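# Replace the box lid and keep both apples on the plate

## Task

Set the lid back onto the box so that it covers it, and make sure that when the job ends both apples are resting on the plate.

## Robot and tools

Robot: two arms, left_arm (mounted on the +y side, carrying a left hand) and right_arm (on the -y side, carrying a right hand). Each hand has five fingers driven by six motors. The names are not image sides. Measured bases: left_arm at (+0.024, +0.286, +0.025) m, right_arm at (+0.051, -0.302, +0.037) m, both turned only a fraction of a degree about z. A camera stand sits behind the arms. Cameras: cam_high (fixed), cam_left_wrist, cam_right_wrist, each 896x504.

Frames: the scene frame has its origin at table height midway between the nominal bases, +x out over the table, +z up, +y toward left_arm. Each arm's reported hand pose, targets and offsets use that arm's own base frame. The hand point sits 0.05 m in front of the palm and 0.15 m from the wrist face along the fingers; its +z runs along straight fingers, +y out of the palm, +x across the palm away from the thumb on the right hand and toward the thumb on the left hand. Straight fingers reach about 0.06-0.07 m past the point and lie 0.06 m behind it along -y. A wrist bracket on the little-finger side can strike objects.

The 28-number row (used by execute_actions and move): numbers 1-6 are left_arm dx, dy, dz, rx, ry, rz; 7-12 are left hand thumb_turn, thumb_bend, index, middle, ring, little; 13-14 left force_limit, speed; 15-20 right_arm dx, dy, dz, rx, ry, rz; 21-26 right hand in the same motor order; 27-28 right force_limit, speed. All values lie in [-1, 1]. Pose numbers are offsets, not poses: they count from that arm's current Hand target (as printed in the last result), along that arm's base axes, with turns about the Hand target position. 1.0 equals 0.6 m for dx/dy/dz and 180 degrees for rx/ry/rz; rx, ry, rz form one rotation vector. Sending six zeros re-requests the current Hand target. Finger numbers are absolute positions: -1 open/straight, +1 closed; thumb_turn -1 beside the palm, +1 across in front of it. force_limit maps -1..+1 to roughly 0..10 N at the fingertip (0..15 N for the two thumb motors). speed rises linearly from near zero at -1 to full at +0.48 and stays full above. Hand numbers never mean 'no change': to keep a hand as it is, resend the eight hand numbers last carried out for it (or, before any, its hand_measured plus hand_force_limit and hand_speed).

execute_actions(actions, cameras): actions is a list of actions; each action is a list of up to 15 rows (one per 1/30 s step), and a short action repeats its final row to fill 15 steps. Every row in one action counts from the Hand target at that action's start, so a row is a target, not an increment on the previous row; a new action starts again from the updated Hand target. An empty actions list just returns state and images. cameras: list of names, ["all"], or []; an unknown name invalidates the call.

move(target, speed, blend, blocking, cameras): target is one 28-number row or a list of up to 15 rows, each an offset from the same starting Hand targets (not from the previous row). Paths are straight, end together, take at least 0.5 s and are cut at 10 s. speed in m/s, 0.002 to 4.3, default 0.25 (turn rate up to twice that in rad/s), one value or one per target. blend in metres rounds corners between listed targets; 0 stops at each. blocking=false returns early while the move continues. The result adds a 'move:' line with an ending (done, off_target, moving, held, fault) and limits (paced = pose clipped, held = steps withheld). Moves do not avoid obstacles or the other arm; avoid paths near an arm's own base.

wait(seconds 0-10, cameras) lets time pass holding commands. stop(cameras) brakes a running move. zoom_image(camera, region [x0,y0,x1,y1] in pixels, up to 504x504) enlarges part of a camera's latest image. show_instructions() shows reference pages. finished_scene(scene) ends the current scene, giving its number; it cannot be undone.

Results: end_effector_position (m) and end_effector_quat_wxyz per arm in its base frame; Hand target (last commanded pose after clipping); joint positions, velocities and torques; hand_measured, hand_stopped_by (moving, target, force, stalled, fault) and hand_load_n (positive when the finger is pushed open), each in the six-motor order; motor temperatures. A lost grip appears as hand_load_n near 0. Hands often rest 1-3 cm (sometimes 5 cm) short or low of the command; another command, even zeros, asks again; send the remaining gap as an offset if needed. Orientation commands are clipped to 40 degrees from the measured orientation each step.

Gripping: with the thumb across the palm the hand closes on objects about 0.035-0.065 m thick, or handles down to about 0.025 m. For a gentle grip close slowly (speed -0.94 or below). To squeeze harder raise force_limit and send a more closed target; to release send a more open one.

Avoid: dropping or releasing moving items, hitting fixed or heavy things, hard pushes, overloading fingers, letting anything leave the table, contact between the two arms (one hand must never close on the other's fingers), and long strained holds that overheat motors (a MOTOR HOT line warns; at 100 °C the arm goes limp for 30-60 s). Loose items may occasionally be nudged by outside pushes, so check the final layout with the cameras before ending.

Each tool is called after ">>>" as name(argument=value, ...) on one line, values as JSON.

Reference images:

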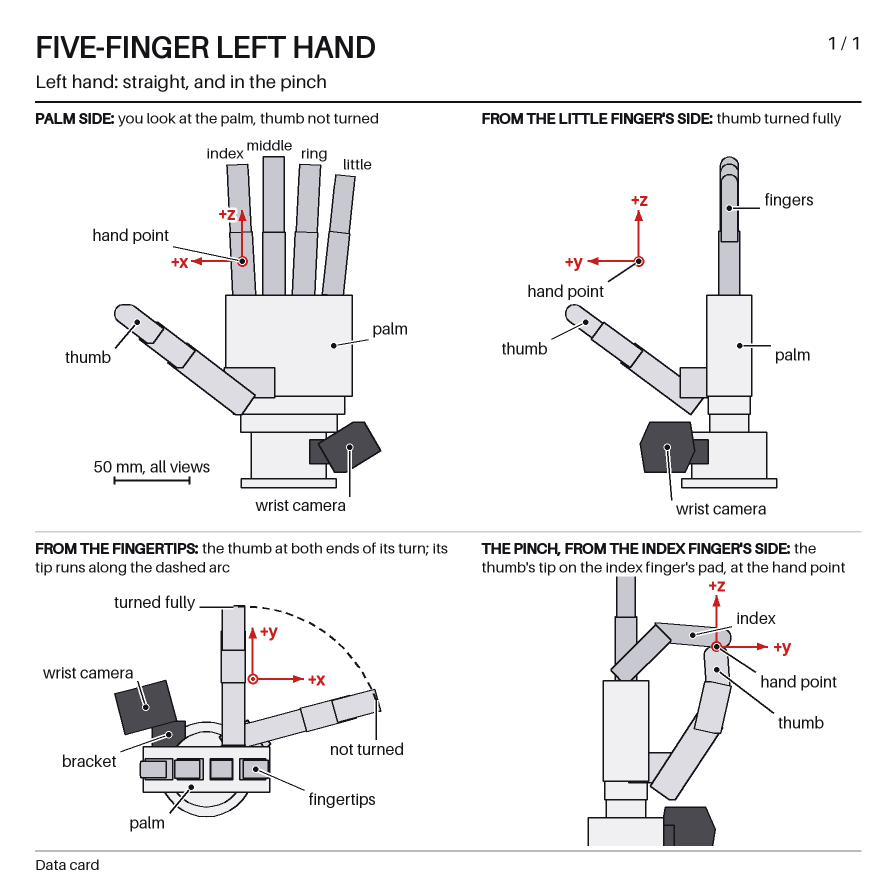

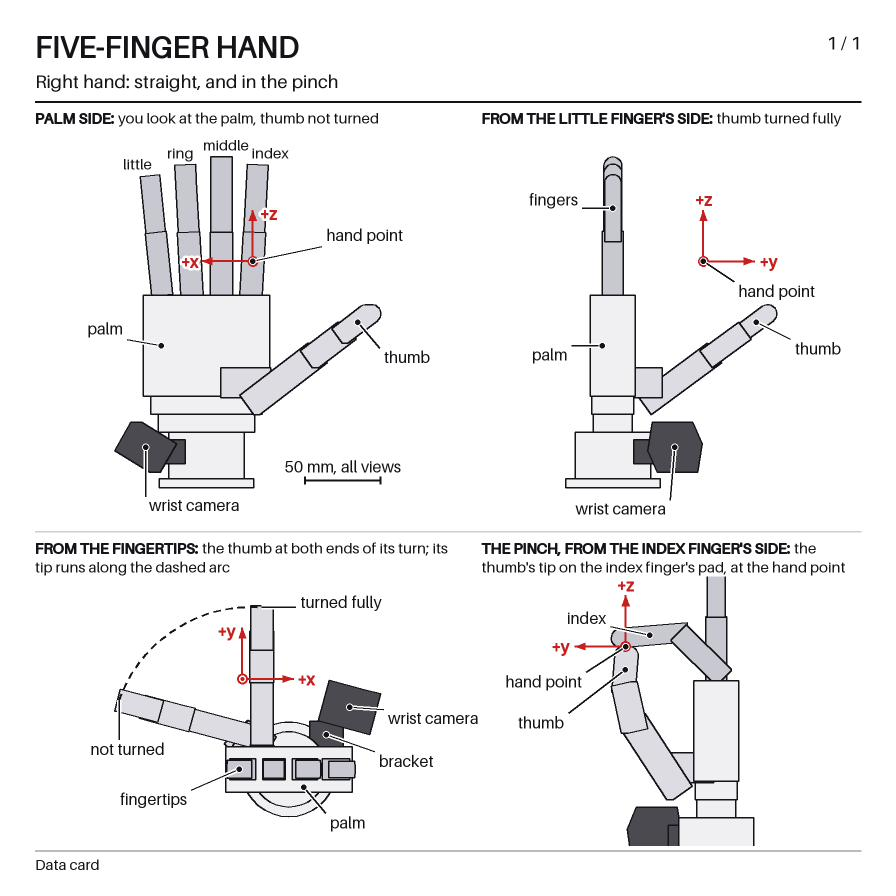

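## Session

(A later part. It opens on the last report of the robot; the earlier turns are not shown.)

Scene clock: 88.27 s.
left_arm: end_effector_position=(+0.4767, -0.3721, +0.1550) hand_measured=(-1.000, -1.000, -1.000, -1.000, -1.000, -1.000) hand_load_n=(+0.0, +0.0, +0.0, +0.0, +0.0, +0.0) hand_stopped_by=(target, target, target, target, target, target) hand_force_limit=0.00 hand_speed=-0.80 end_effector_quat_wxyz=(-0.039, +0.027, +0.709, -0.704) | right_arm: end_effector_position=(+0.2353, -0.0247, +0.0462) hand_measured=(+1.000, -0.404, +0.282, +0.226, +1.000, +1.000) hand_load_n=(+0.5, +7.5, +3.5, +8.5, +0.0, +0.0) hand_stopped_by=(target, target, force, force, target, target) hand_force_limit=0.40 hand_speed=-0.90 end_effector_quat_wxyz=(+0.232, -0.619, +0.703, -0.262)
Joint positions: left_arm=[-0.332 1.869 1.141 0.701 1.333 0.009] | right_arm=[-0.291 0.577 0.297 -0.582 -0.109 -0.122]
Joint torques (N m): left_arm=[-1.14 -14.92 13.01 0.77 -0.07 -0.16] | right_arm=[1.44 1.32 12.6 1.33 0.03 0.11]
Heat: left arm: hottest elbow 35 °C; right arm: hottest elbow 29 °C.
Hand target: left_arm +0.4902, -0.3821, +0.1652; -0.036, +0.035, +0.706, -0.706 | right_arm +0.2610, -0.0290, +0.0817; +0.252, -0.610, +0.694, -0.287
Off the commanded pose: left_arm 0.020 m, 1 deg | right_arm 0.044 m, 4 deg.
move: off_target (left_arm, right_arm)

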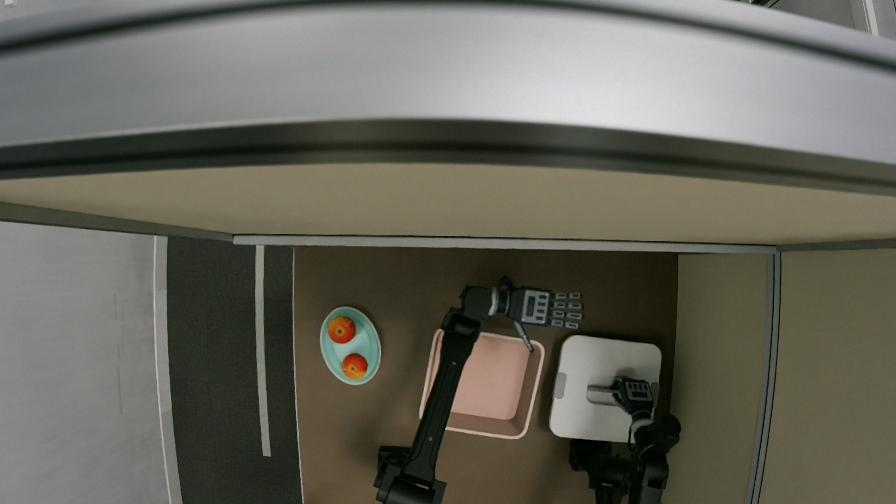

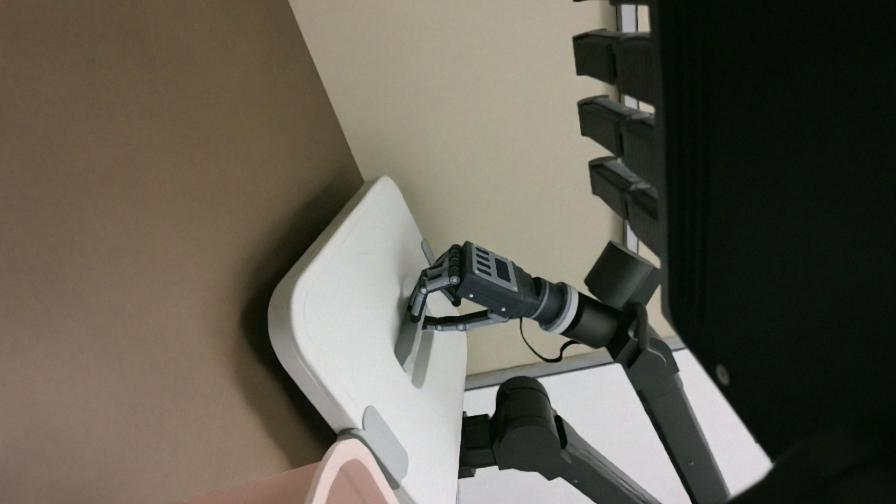

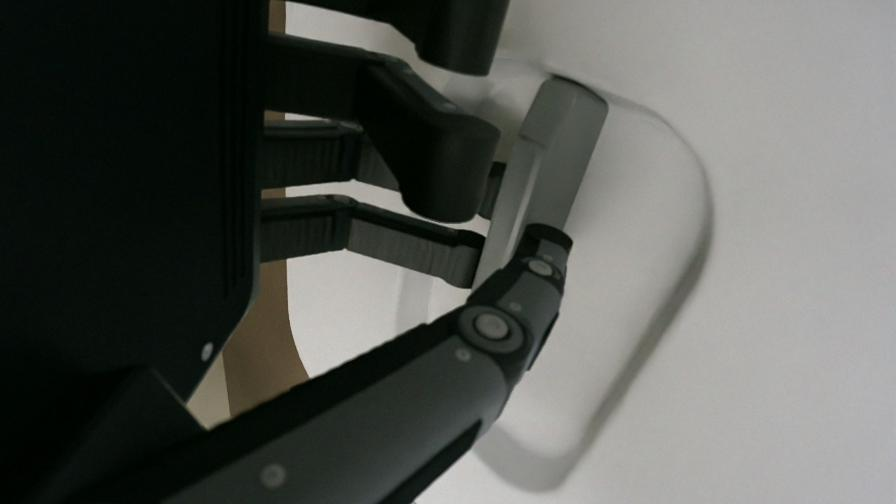

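>>> move(target=[[0,0,0,0,0,0,-1,-1,-1,-1,-1,-1,0.0,-0.8,0.05,0,0.0,0,0,0,1,-0.4,0.6,0.6,1,1,0.4,-0.9],[0,0,0,0,0,0,-1,-1,-1,-1,-1,-1,0.0,-0.8,0.05,0,-0.08,0,0,0,1,-0.4,0.6,0.6,1,1,0.4,-0.9]], cameras=["cam_high","cam_right_wrist", "cam_left_wrist"], speed=0.05)

Scene clock: 91.90 s.
left_arm: end_effector_position=(+0.4767, -0.3721, +0.1550) hand_measured=(-1.000, -1.000, -1.000, -1.000, -1.000, -1.000) hand_load_n=(+0.0, +0.0, +0.0, +0.0, +0.0, +0.0) hand_stopped_by=(target, target, target, target, target, target) hand_force_limit=0.00 hand_speed=-0.80 end_effector_quat_wxyz=(-0.039, +0.027, +0.709, -0.704) | right_arm: end_effector_position=(+0.2861, -0.0314, +0.0332) hand_measured=(+1.000, -0.404, +0.282, +0.226, +1.000, +1.000) hand_load_n=(+0.5, +7.5, +3.5, +8.5, +0.0, +0.0) hand_stopped_by=(target, target, force, force, target, target) hand_force_limit=0.40 hand_speed=-0.90 end_effector_quat_wxyz=(+0.245, -0.613, +0.695, -0.284)
Joint positions: left_arm=[-0.332 1.869 1.141 0.701 1.333 0.009] | right_arm=[-0.248 0.815 0.311 -0.3 -0.078 -0.092]
Joint torques (N m): left_arm=[-1.08 -14.92 13.01 0.76 -0.07 -0.17] | right_arm=[1.55 -1.44 6.89 1.96 0.06 0.12]
Heat: left arm: hottest elbow 36 °C; right arm: hottest elbow 29 °C.
Hand target: left_arm +0.4902, -0.3821, +0.1652; -0.036, +0.035, +0.706, -0.706 | right_arm +0.2910, -0.0291, +0.0338; +0.252, -0.609, +0.695, -0.287
Off the commanded pose: left_arm 0.020 m, 1 deg | right_arm 0.006 m, 1 deg.
move: off_target (left_arm)

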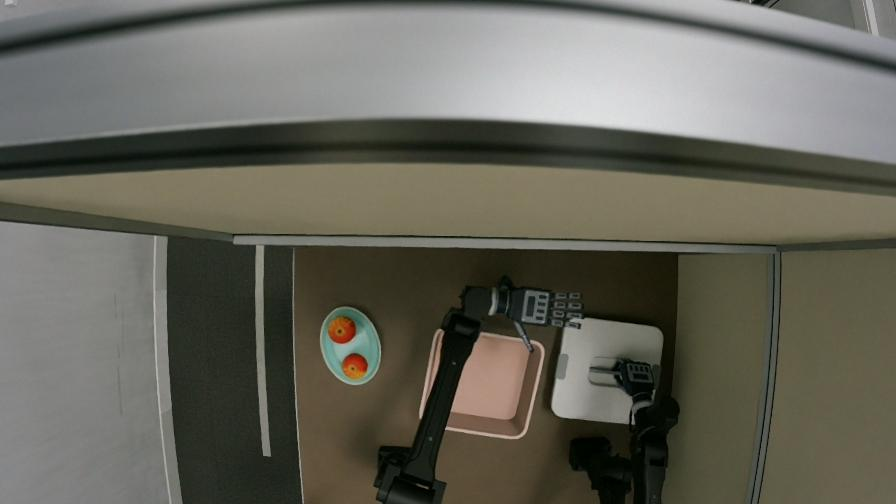

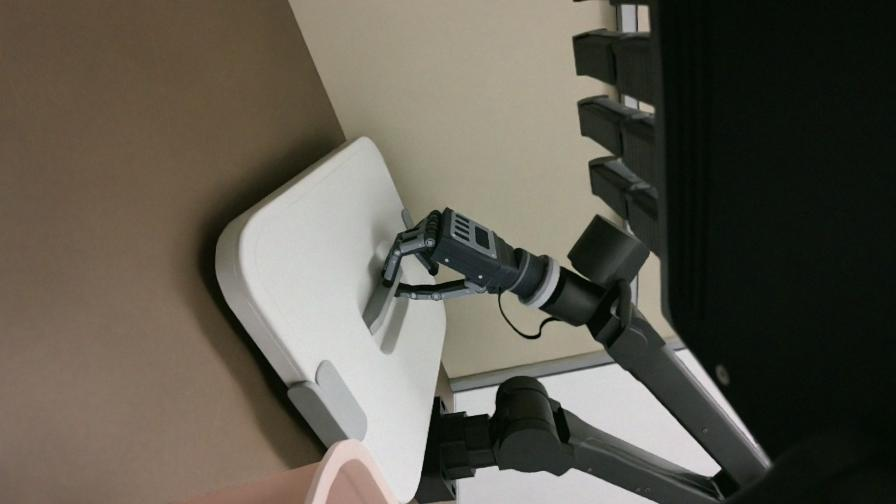

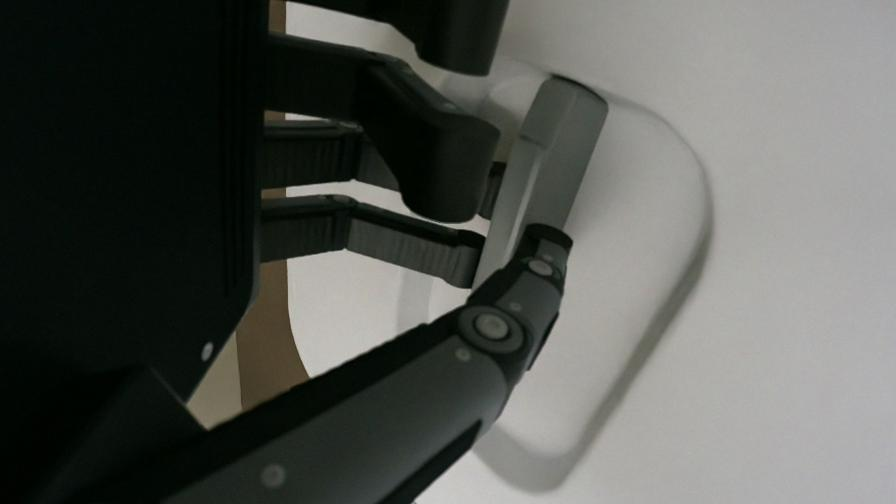

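>>> move(target=[0,0,0,0,0,0,-1,-1,-1,-1,-1,-1,0.0,-0.8,0,0,-0.06,0,0,0,1,-0.4,0.6,0.6,1,1,0.4,-0.9], cameras=["cam_high","cam_right_wrist", "cam_left_wrist"], speed=0.04)

Scene clock: 93.70 s.
left_arm: end_effector_position=(+0.4767, -0.3721, +0.1550) hand_measured=(-1.000, -1.000, -1.000, -1.000, -1.000, -1.000) hand_load_n=(-0.5, +0.5, +0.0, +0.0, +0.0, +0.0) hand_stopped_by=(target, target, target, target, target, target) hand_force_limit=0.00 hand_speed=-0.80 end_effector_quat_wxyz=(-0.039, +0.027, +0.709, -0.704) | right_arm: end_effector_position=(+0.2886, -0.0315, -0.0009) hand_measured=(+1.000, -0.404, +0.284, +0.226, +1.000, +1.000) hand_load_n=(+0.0, +9.5, +1.0, +9.5, +0.0, +0.0) hand_stopped_by=(target, target, force, force, target, target) hand_force_limit=0.40 hand_speed=-0.90 end_effector_quat_wxyz=(+0.248, -0.611, +0.695, -0.286)
Joint positions: left_arm=[-0.332 1.869 1.141 0.701 1.333 0.009] | right_arm=[-0.247 0.936 0.248 -0.11 -0.078 -0.087]
Joint torques (N m): left_arm=[-1.08 -14.92 13.01 0.76 -0.08 -0.17] | right_arm=[1.2 -1.9 6.01 1.88 0.08 0.07]
Heat: left arm: hottest elbow 36 °C; right arm: hottest elbow 29 °C.
Hand target: left_arm +0.4902, -0.3821, +0.1652; -0.036, +0.035, +0.706, -0.706 | right_arm +0.2910, -0.0290, -0.0022; +0.252, -0.610, +0.694, -0.287
Off the commanded pose: left_arm 0.020 m, 1 deg | right_arm 0.004 m, 1 deg.
move: off_target (left_arm)

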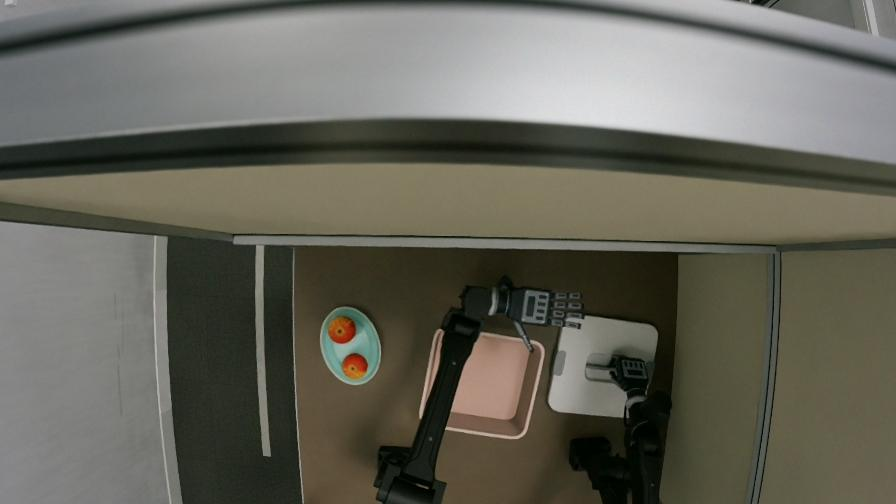

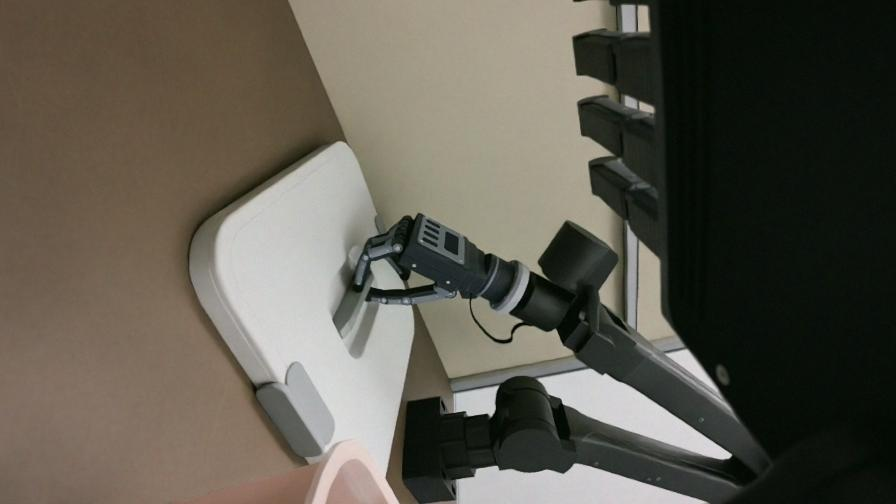

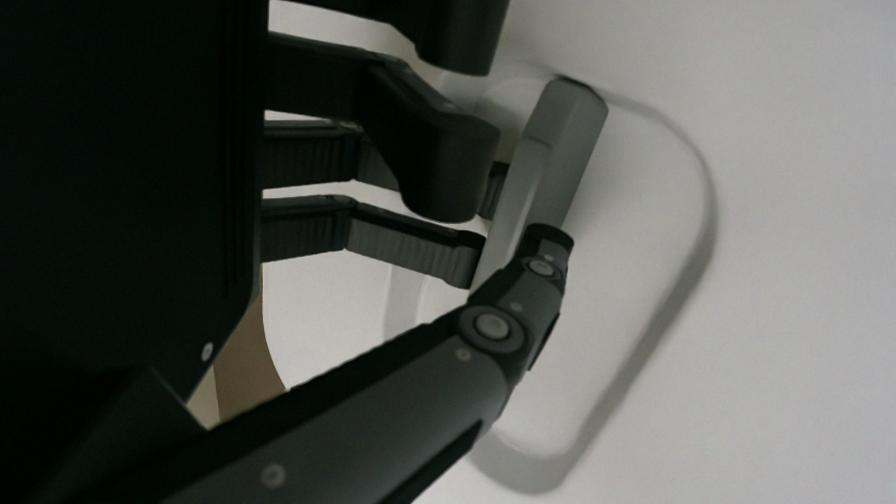

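>>> execute_actions(actions=[[[0,0,0,0,0,0,-1,-1,-1,-1,-1,-1,0.0,-0.8,0,0,0,0,0,0,1,-0.5,-0.1,-0.1,1,1,0.4,-0.6]]], cameras=["cam_high","cam_right_wrist"])

>>> zoom_image(camera="cam_high", region=[540, 300, 700, 430])

Scene clock: 94.63 s.
left_arm: end_effector_position=(+0.4767, -0.3721, +0.1550) hand_measured=(-1.000, -1.000, -1.000, -1.000, -1.000, -1.000) hand_load_n=(+0.0, +0.0, +0.0, +0.0, +0.0, +0.0) hand_stopped_by=(target, target, target, target, target, target) hand_force_limit=0.00 hand_speed=-0.80 end_effector_quat_wxyz=(-0.039, +0.027, +0.709, -0.704) | right_arm: end_effector_position=(+0.2899, -0.0318, -0.0001) hand_measured=(+1.000, -0.500, -0.100, -0.100, +1.000, +1.000) hand_load_n=(+0.0, +0.0, -0.5, +0.0, +0.5, +0.0) hand_stopped_by=(target, target, target, target, target, target) hand_force_limit=0.40 hand_speed=-0.60 end_effector_quat_wxyz=(+0.249, -0.610, +0.695, -0.288)
Joint positions: left_arm=[-0.332 1.869 1.141 0.701 1.333 0.009] | right_arm=[-0.247 0.936 0.248 -0.104 -0.078 -0.086]
Joint torques (N m): left_arm=[-1.08 -14.92 13.01 0.76 -0.08 -0.17] | right_arm=[1.49 -1.38 6.06 1.81 0.07 0.06]
Heat: left arm: hottest elbow 36 °C; right arm: hottest elbow 29 °C.
Hand target: left_arm +0.4902, -0.3821, +0.1652; -0.036, +0.035, +0.706, -0.706 | right_arm +0.2910, -0.0291, -0.0022; +0.252, -0.609, +0.695, -0.287
Off the commanded pose: left_arm 0.020 m, 1 deg | right_arm 0.004 m, 0 deg.
Images, in order (width x height): cam_high 896x504, cam_right_wrist 896x504.

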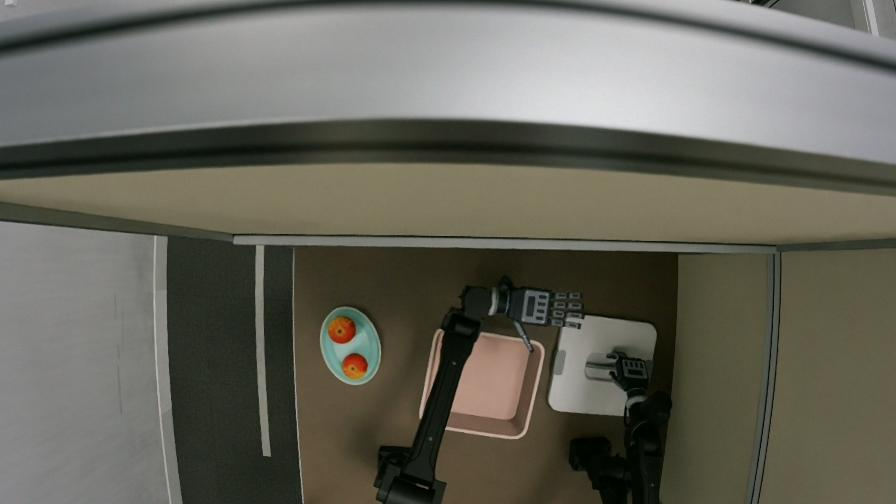

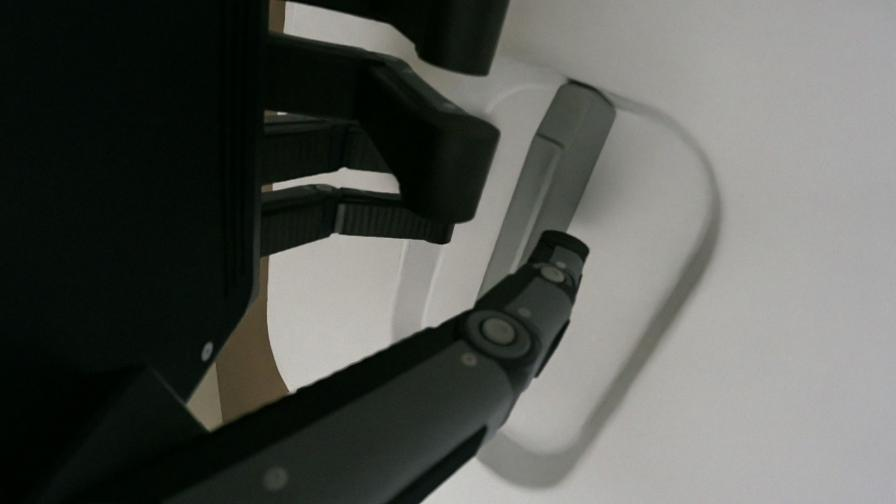

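Scaled by 3.150.

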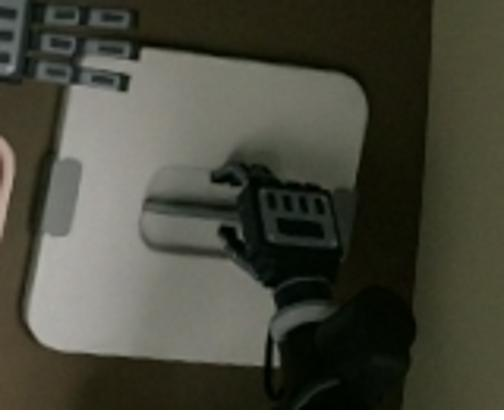

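>>> move(target=[0,0,0,0,0,0,-1,-1,-1,-1,-1,-1,0.0,-0.8,0.005,0.035,0.0,0,0,0,1,-0.5,-0.1,-0.1,1,1,0.4,-0.6], cameras=["cam_high","cam_right_wrist"], speed=0.05)

>>> zoom_image(camera="cam_high", region=[540, 300, 700, 430])

Scene clock: 96.10 s.
left_arm: end_effector_position=(+0.4767, -0.3721, +0.1550) hand_measured=(-1.000, -1.000, -1.000, -1.000, -1.000, -1.000) hand_load_n=(+0.0, +0.0, +0.0, +0.0, +0.0, +0.0) hand_stopped_by=(target, target, target, target, target, target) hand_force_limit=0.00 hand_speed=-0.80 end_effector_quat_wxyz=(-0.039, +0.027, +0.709, -0.704) | right_arm: end_effector_position=(+0.2934, -0.0114, -0.0004) hand_measured=(+1.000, -0.500, -0.100, -0.100, +1.000, +1.000) hand_load_n=(+0.0, +0.0, -0.5, +0.0, +0.0, +0.0) hand_stopped_by=(target, target, target, target, target, target) hand_force_limit=0.40 hand_speed=-0.60 end_effector_quat_wxyz=(+0.248, -0.611, +0.694, -0.287)
Joint positions: left_arm=[-0.332 1.869 1.141 0.701 1.333 0.009] | right_arm=[-0.142 0.936 0.248 -0.104 -0.003 -0.014]
Joint torques (N m): left_arm=[-1.08 -14.92 13.03 0.76 -0.08 -0.17] | right_arm=[1.32 -2.26 5.9 1.83 0.11 0.08]
Heat: left arm: hottest elbow 36 °C; right arm: hottest elbow 29 °C.
Hand target: left_arm +0.4902, -0.3821, +0.1652; -0.036, +0.035, +0.706, -0.706 | right_arm +0.2941, -0.0081, -0.0022; +0.252, -0.609, +0.695, -0.287
Off the commanded pose: left_arm 0.020 m, 1 deg | right_arm 0.004 m, 1 deg.
move: off_target (left_arm)
Images, in order (width x height): cam_high 896x504, cam_right_wrist 896x504.

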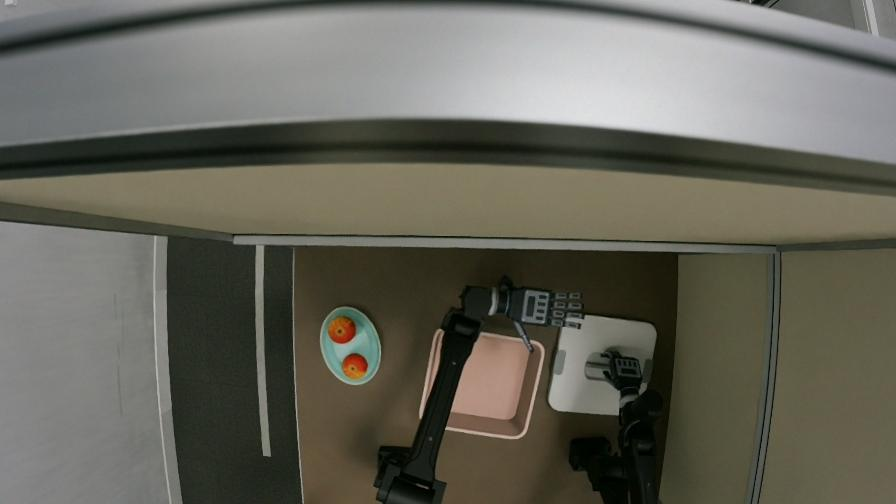

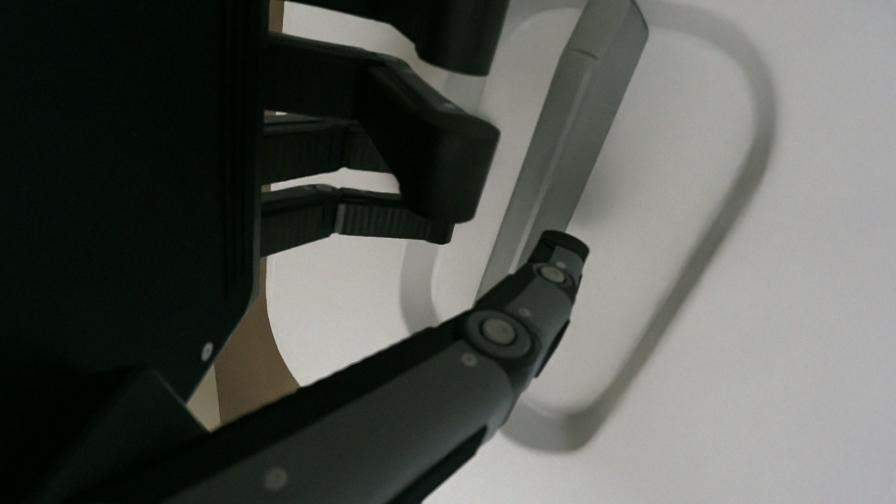

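Scaled by 3.150.

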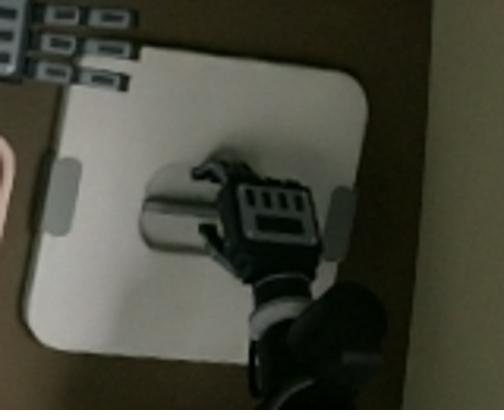

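>>> execute_actions(actions=[[[0,0,0,0,0,0,-1,-1,-1,-1,-1,-1,0.0,-0.8,0,0,0,0,0,0,1,-0.4,0.6,0.6,1,1,0.5,-0.85]],[[0,0,0,0,0,0,-1,-1,-1,-1,-1,-1,0.0,-0.8,0,0,0,0,0,0,1,-0.4,0.6,0.6,1,1,0.5,-0.85]]], cameras=["cam_left_wrist","cam_right_wrist"])

Scene clock: 98.40 s.
left_arm: end_effector_position=(+0.4767, -0.3721, +0.1550) hand_measured=(-1.000, -1.000, -1.000, -1.000, -1.000, -1.000) hand_load_n=(+0.0, +0.0, +0.0, +0.0, +0.0, +0.0) hand_stopped_by=(target, target, target, target, target, target) hand_force_limit=0.00 hand_speed=-0.80 end_effector_quat_wxyz=(-0.039, +0.027, +0.709, -0.704) | right_arm: end_effector_position=(+0.2935, -0.0108, -0.0004) hand_measured=(+1.000, -0.402, +0.600, +0.230, +1.000, +1.000) hand_load_n=(+1.0, +5.0, +0.0, +7.0, +0.0, +0.0) hand_stopped_by=(target, target, target, force, target, target) hand_force_limit=0.50 hand_speed=-0.85 end_effector_quat_wxyz=(+0.248, -0.611, +0.695, -0.287)
Joint positions: left_arm=[-0.332 1.869 1.141 0.701 1.333 0.009] | right_arm=[-0.14 0.936 0.248 -0.104 -0.003 -0.01]
Joint torques (N m): left_arm=[-1.14 -14.92 13.01 0.76 -0.07 -0.17] | right_arm=[1.08 -2.32 5.86 1.85 0.13 0.06]
Heat: left arm: hottest elbow 36 °C; right arm: hottest elbow 28 °C.
Hand target: left_arm +0.4902, -0.3821, +0.1652; -0.036, +0.035, +0.706, -0.706 | right_arm +0.2940, -0.0081, -0.0022; +0.252, -0.609, +0.695, -0.287
Off the commanded pose: left_arm 0.020 m, 1 deg | right_arm 0.003 m, 0 deg.
Images, in order (width x height): cam_left_wrist 896x504, cam_right_wrist 896x504.

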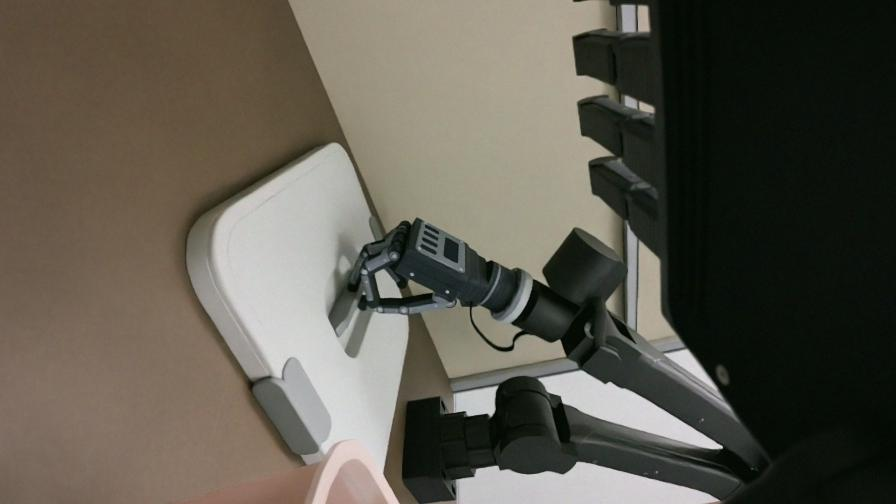

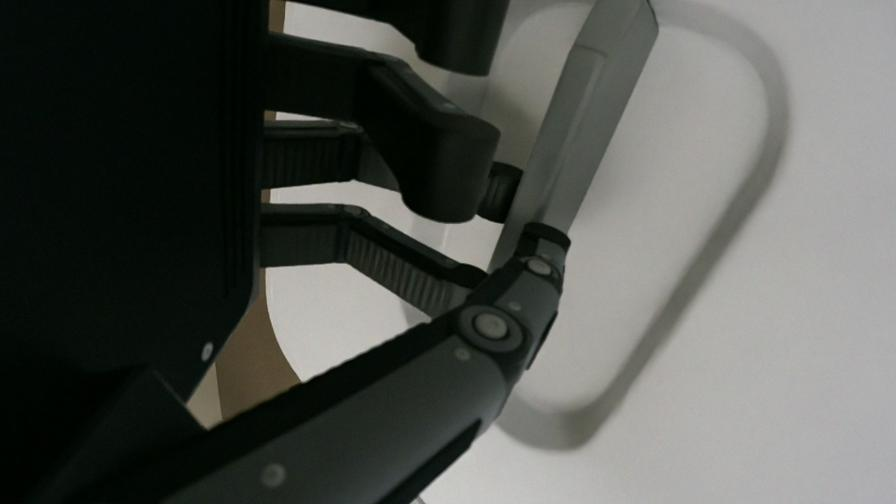

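>>> move(target=[[0,0,0,0,0,0,-1,-1,-1,-1,-1,-1,0.0,-0.8,0,0,0,0,0,0,1,-0.5,0,0,1,1,0.4,-0.6],[0,0,0,0,0,0,-1,-1,-1,-1,-1,-1,0.0,-0.8,0,0,-0.022,0,0,0,1,-0.5,0,0,1,1,0.4,-0.6]], cameras=["cam_left_wrist","cam_right_wrist"], speed=0.04)

>>> zoom_image(camera="cam_left_wrist", region=[310, 210, 450, 350])

Scene clock: 100.73 s.
left_arm: end_effector_position=(+0.4767, -0.3721, +0.1550) hand_measured=(-1.000, -1.000, -1.000, -1.000, -1.000, -1.000) hand_load_n=(+0.0, +0.0, +0.0, +0.0, +0.0, +0.0) hand_stopped_by=(target, target, target, target, target, target) hand_force_limit=0.00 hand_speed=-0.80 end_effector_quat_wxyz=(-0.039, +0.027, +0.709, -0.704) | right_arm: end_effector_position=(+0.2999, -0.0115, -0.0050) hand_measured=(+1.000, -0.500, +0.000, +0.000, +1.000, +1.000) hand_load_n=(+0.0, +0.0, +0.0, -3.5, +0.0, +0.0) hand_stopped_by=(target, target, target, target, target, target) hand_force_limit=0.40 hand_speed=-0.60 end_effector_quat_wxyz=(+0.256, -0.608, +0.692, -0.295)
Joint positions: left_arm=[-0.332 1.869 1.141 0.701 1.333 0.009] | right_arm=[-0.14 0.974 0.236 -0.029 -0.003 -0.01]
Joint torques (N m): left_arm=[-1.03 -14.86 13.03 0.76 -0.08 -0.17] | right_arm=[1.49 -1.14 5.08 1.83 0.14 0.04]
Heat: left arm: hottest elbow 37 °C; right arm: hottest elbow 28 °C.
Hand target: left_arm +0.4902, -0.3821, +0.1652; -0.036, +0.035, +0.706, -0.706 | right_arm +0.2941, -0.0081, -0.0154; +0.252, -0.610, +0.694, -0.287
Off the commanded pose: left_arm 0.020 m, 1 deg | right_arm 0.012 m, 1 deg.
move: off_target (left_arm, right_arm)
Images, in order (width x height): cam_left_wrist 896x504, cam_right_wrist 896x504.

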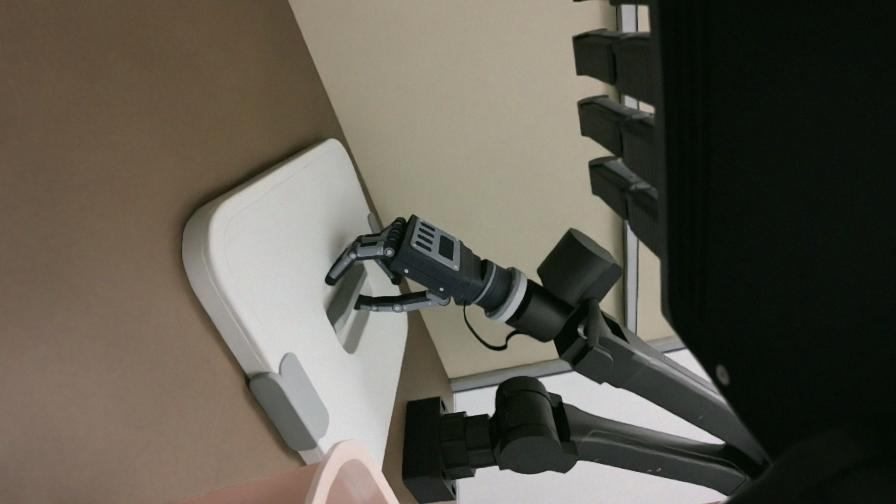

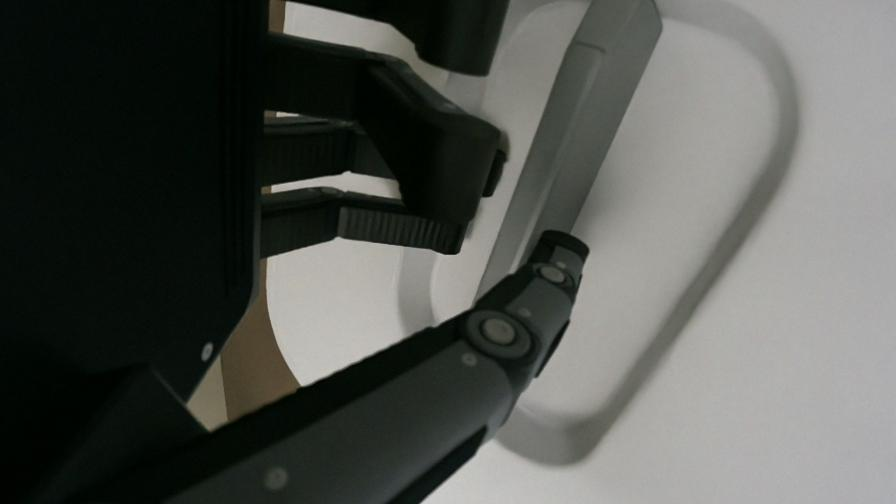

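Scaled by 3.600.

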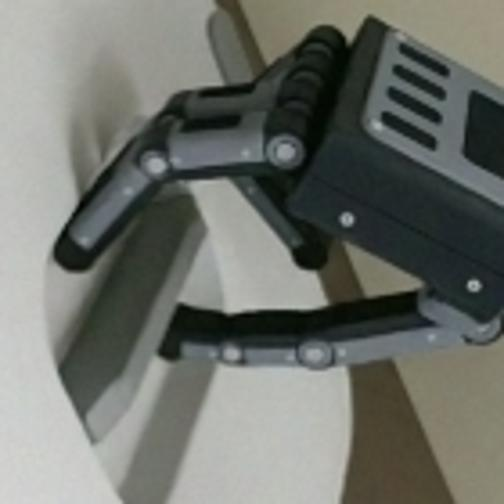

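>>> execute_actions(actions=[[[0,0,0,0,0,0,-1,-1,-1,-1,-1,-1,0.0,-0.8,0,0,0,0,0,0,1,-0.4,0.3,0.3,1,1,-0.2,-0.9]],[[0,0,0,0,0,0,-1,-1,-1,-1,-1,-1,0.0,-0.8,0,0,0,0,0,0,1,-0.4,0.3,0.3,1,1,-0.2,-0.9]]], cameras=["cam_left_wrist","cam_right_wrist"])

>>> zoom_image(camera="cam_left_wrist", region=[310, 210, 450, 350])

Scene clock: 102.23 s.
left_arm: end_effector_position=(+0.4767, -0.3721, +0.1550) hand_measured=(-1.000, -1.000, -1.000, -1.000, -1.000, -1.000) hand_load_n=(-0.5, +0.0, +0.0, +0.0, +0.0, +0.0) hand_stopped_by=(target, target, target, target, target, target) hand_force_limit=0.00 hand_speed=-0.80 end_effector_quat_wxyz=(-0.039, +0.027, +0.709, -0.704) | right_arm: end_effector_position=(+0.2964, -0.0110, -0.0099) hand_measured=(+1.000, -0.402, +0.268, +0.202, +1.000, +1.000) hand_load_n=(+0.0, +4.0, +4.5, +2.5, +0.0, +0.0) hand_stopped_by=(target, target, force, force, target, target) hand_force_limit=-0.20 hand_speed=-0.90 end_effector_quat_wxyz=(+0.253, -0.608, +0.694, -0.291)
Joint positions: left_arm=[-0.332 1.869 1.141 0.701 1.333 0.009] | right_arm=[-0.14 0.984 0.229 -0.024 -0.003 -0.008]
Joint torques (N m): left_arm=[-1.08 -14.92 13.03 0.76 -0.07 -0.16] | right_arm=[1.32 -1.44 5.41 1.68 0.14 0.02]
Heat: left arm: hottest elbow 37 °C; right arm: hottest elbow 28 °C.
Hand target: left_arm +0.4902, -0.3821, +0.1652; -0.036, +0.035, +0.706, -0.706 | right_arm +0.2941, -0.0081, -0.0154; +0.252, -0.610, +0.694, -0.287
Off the commanded pose: left_arm 0.020 m, 1 deg | right_arm 0.007 m, 0 deg.
Images, in order (width x height): cam_left_wrist 896x504, cam_right_wrist 896x504.

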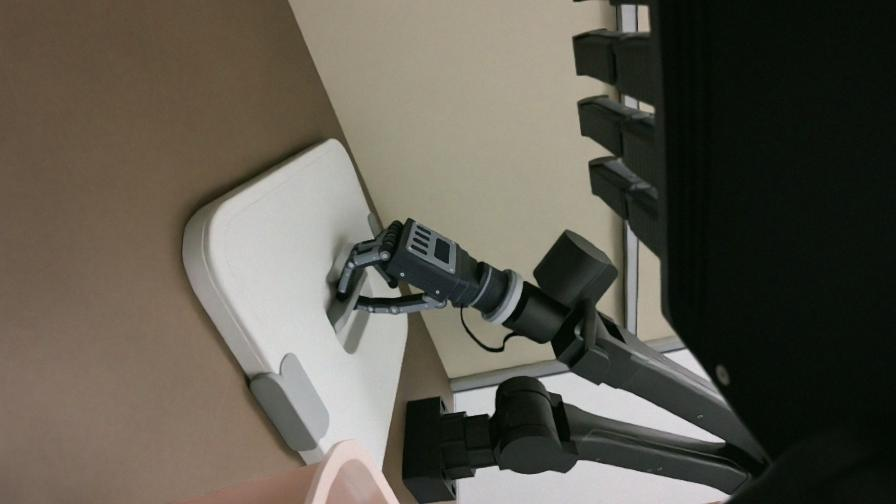

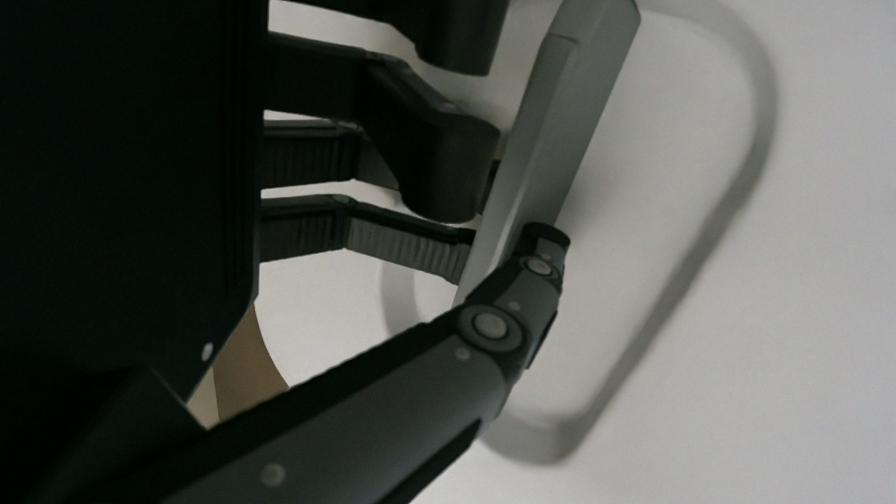

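Scaled by 3.600.

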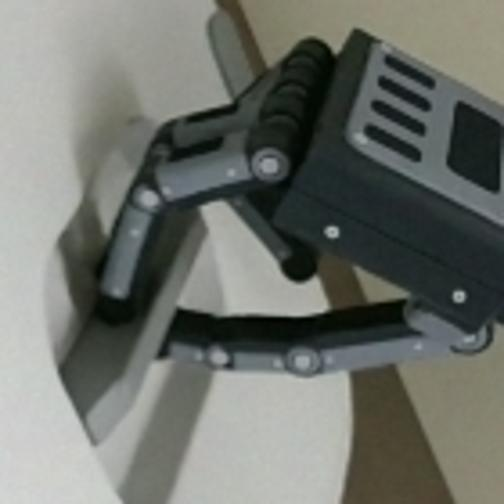

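>>> move(target=[[0,0,0.36,0,0,0,-1,-1,-1,-1,-1,-1,0.0,-0.8,0,0,0,0,0,0,1,-0.4,0.5,0.5,1,1,0.6,-0.9],[-0.206,0.782,0.431,0.0667,-0.275,0.3206,-1,-1,-1,-1,-1,-1,0.0,-0.8,0,0,0,0,0,0,1,-0.4,0.5,0.5,1,1,0.6,-0.9]], cameras=["cam_high","cam_right_wrist"], speed=0.25)

Scene clock: 109.77 s.
left_arm: end_effector_position=(+0.3674, +0.0803, +0.4321) hand_measured=(-1.000, -1.000, -1.000, -1.000, -1.000, -1.000) hand_load_n=(+0.0, +0.0, +0.5, +0.0, +0.0, +0.0) hand_stopped_by=(target, target, target, target, target, target) hand_force_limit=0.00 hand_speed=-0.80 end_effector_quat_wxyz=(+0.583, -0.011, +0.656, -0.480) | right_arm: end_effector_position=(+0.2965, -0.0110, -0.0098) hand_measured=(+1.000, -0.404, +0.300, +0.226, +1.000, +1.000) hand_load_n=(+0.0, +9.0, +9.5, +8.0, +0.0, +0.0) hand_stopped_by=(target, target, force, force, target, target) hand_force_limit=0.60 hand_speed=-0.90 end_effector_quat_wxyz=(+0.253, -0.608, +0.694, -0.291)
Joint positions: left_arm=[0.764 0.899 0.752 0.961 1.377 0.061] | right_arm=[-0.14 0.984 0.229 -0.024 -0.003 -0.006]
Joint torques (N m): left_arm=[1.08 -2.32 9.01 0.85 -0.74 -0.2] | right_arm=[1.55 -1.38 5.53 1.73 0.09 0.02]
Heat: left arm: hottest elbow 36 °C; right arm: hottest elbow 27 °C.
Hand target: left_arm +0.3667, +0.0871, +0.4237; +0.581, -0.023, +0.652, -0.487 | right_arm +0.2942, -0.0080, -0.0153; +0.252, -0.610, +0.694, -0.287
Off the commanded pose: left_arm 0.011 m, 2 deg | right_arm 0.007 m, 0 deg.
move: off_target (left_arm)
Images, in order (width x height): cam_high 896x504, cam_right_wrist 896x504.

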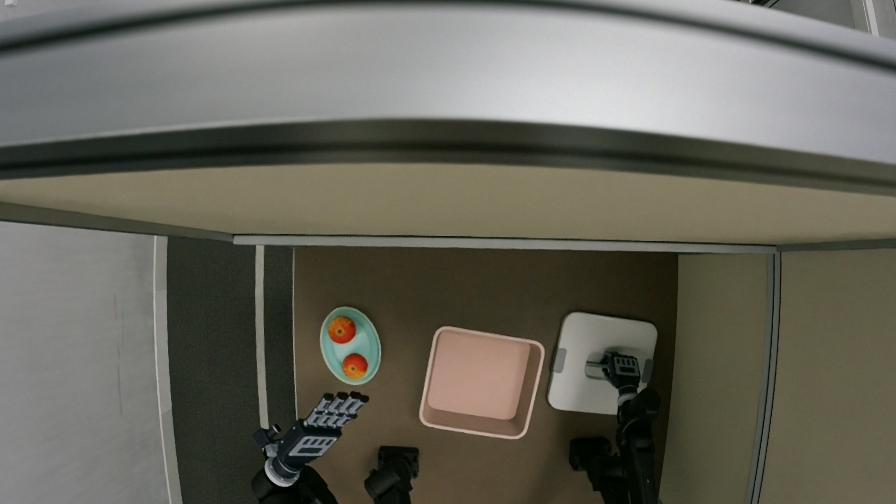

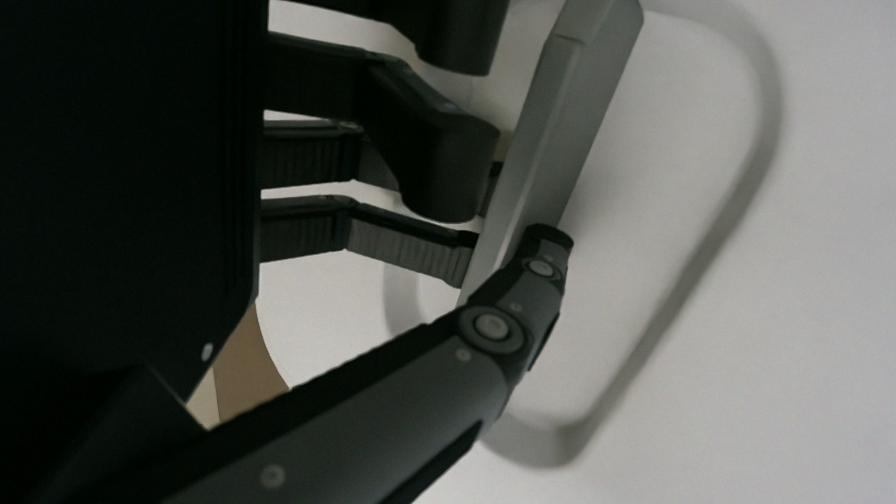

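>>> move(target=[0,0,0,0,0,0,-1,-1,-1,-1,-1,-1,0.0,-0.8,0,0,0.17,0,0,0,1,-0.4,0.5,0.5,1,1,0.6,-0.9], cameras=["cam_high","cam_right_wrist"], speed=0.08)

Scene clock: 112.13 s.
left_arm: end_effector_position=(+0.3674, +0.0803, +0.4320) hand_measured=(-1.000, -1.000, -1.000, -1.000, -1.000, -1.000) hand_load_n=(+0.0, +0.0, +0.0, +0.0, +0.0, +0.0) hand_stopped_by=(target, target, target, target, target, target) hand_force_limit=0.00 hand_speed=-0.80 end_effector_quat_wxyz=(+0.582, -0.011, +0.656, -0.480) | right_arm: end_effector_position=(+0.2681, -0.0065, +0.0470) hand_measured=(+1.000, -0.404, +0.300, +0.226, +1.000, +1.000) hand_load_n=(-1.0, +10.0, +6.0, +10.0, +0.0, +0.0) hand_stopped_by=(target, target, force, force, target, target) hand_force_limit=0.60 hand_speed=-0.90 end_effector_quat_wxyz=(+0.226, -0.619, +0.706, -0.260)
Joint positions: left_arm=[0.764 0.899 0.752 0.961 1.377 0.06] | right_arm=[-0.138 0.73 0.346 -0.484 -0.002 -0.006]
Joint torques (N m): left_arm=[1.03 -2.32 9.01 0.59 -0.75 -0.14] | right_arm=[1.03 -2.02 12.31 0.76 0.08 0.04]
Heat: left arm: hottest elbow 36 °C; right arm: hottest elbow 28 °C.
Hand target: left_arm +0.3667, +0.0866, +0.4238; +0.580, -0.026, +0.655, -0.482 (not the last commanded pose) | right_arm +0.2941, -0.0081, +0.0866; +0.252, -0.609, +0.695, -0.287
Off the commanded pose: left_arm 0.011 m, 2 deg | right_arm 0.048 m, 5 deg.
move: off_target (left_arm, right_arm)
Images, in order (width x height): cam_high 896x504, cam_right_wrist 896x504.

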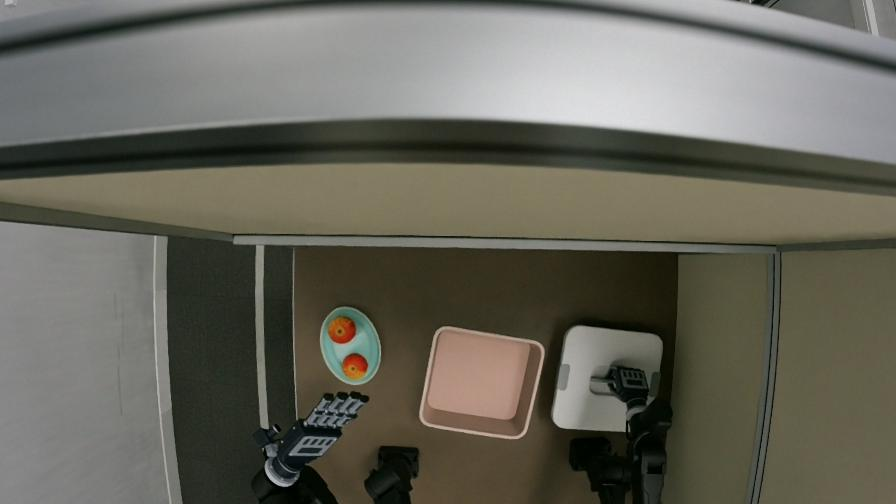

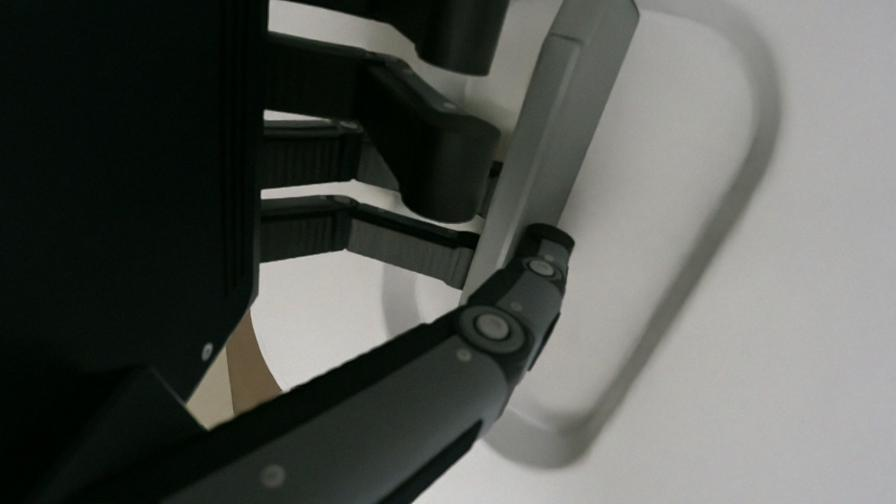

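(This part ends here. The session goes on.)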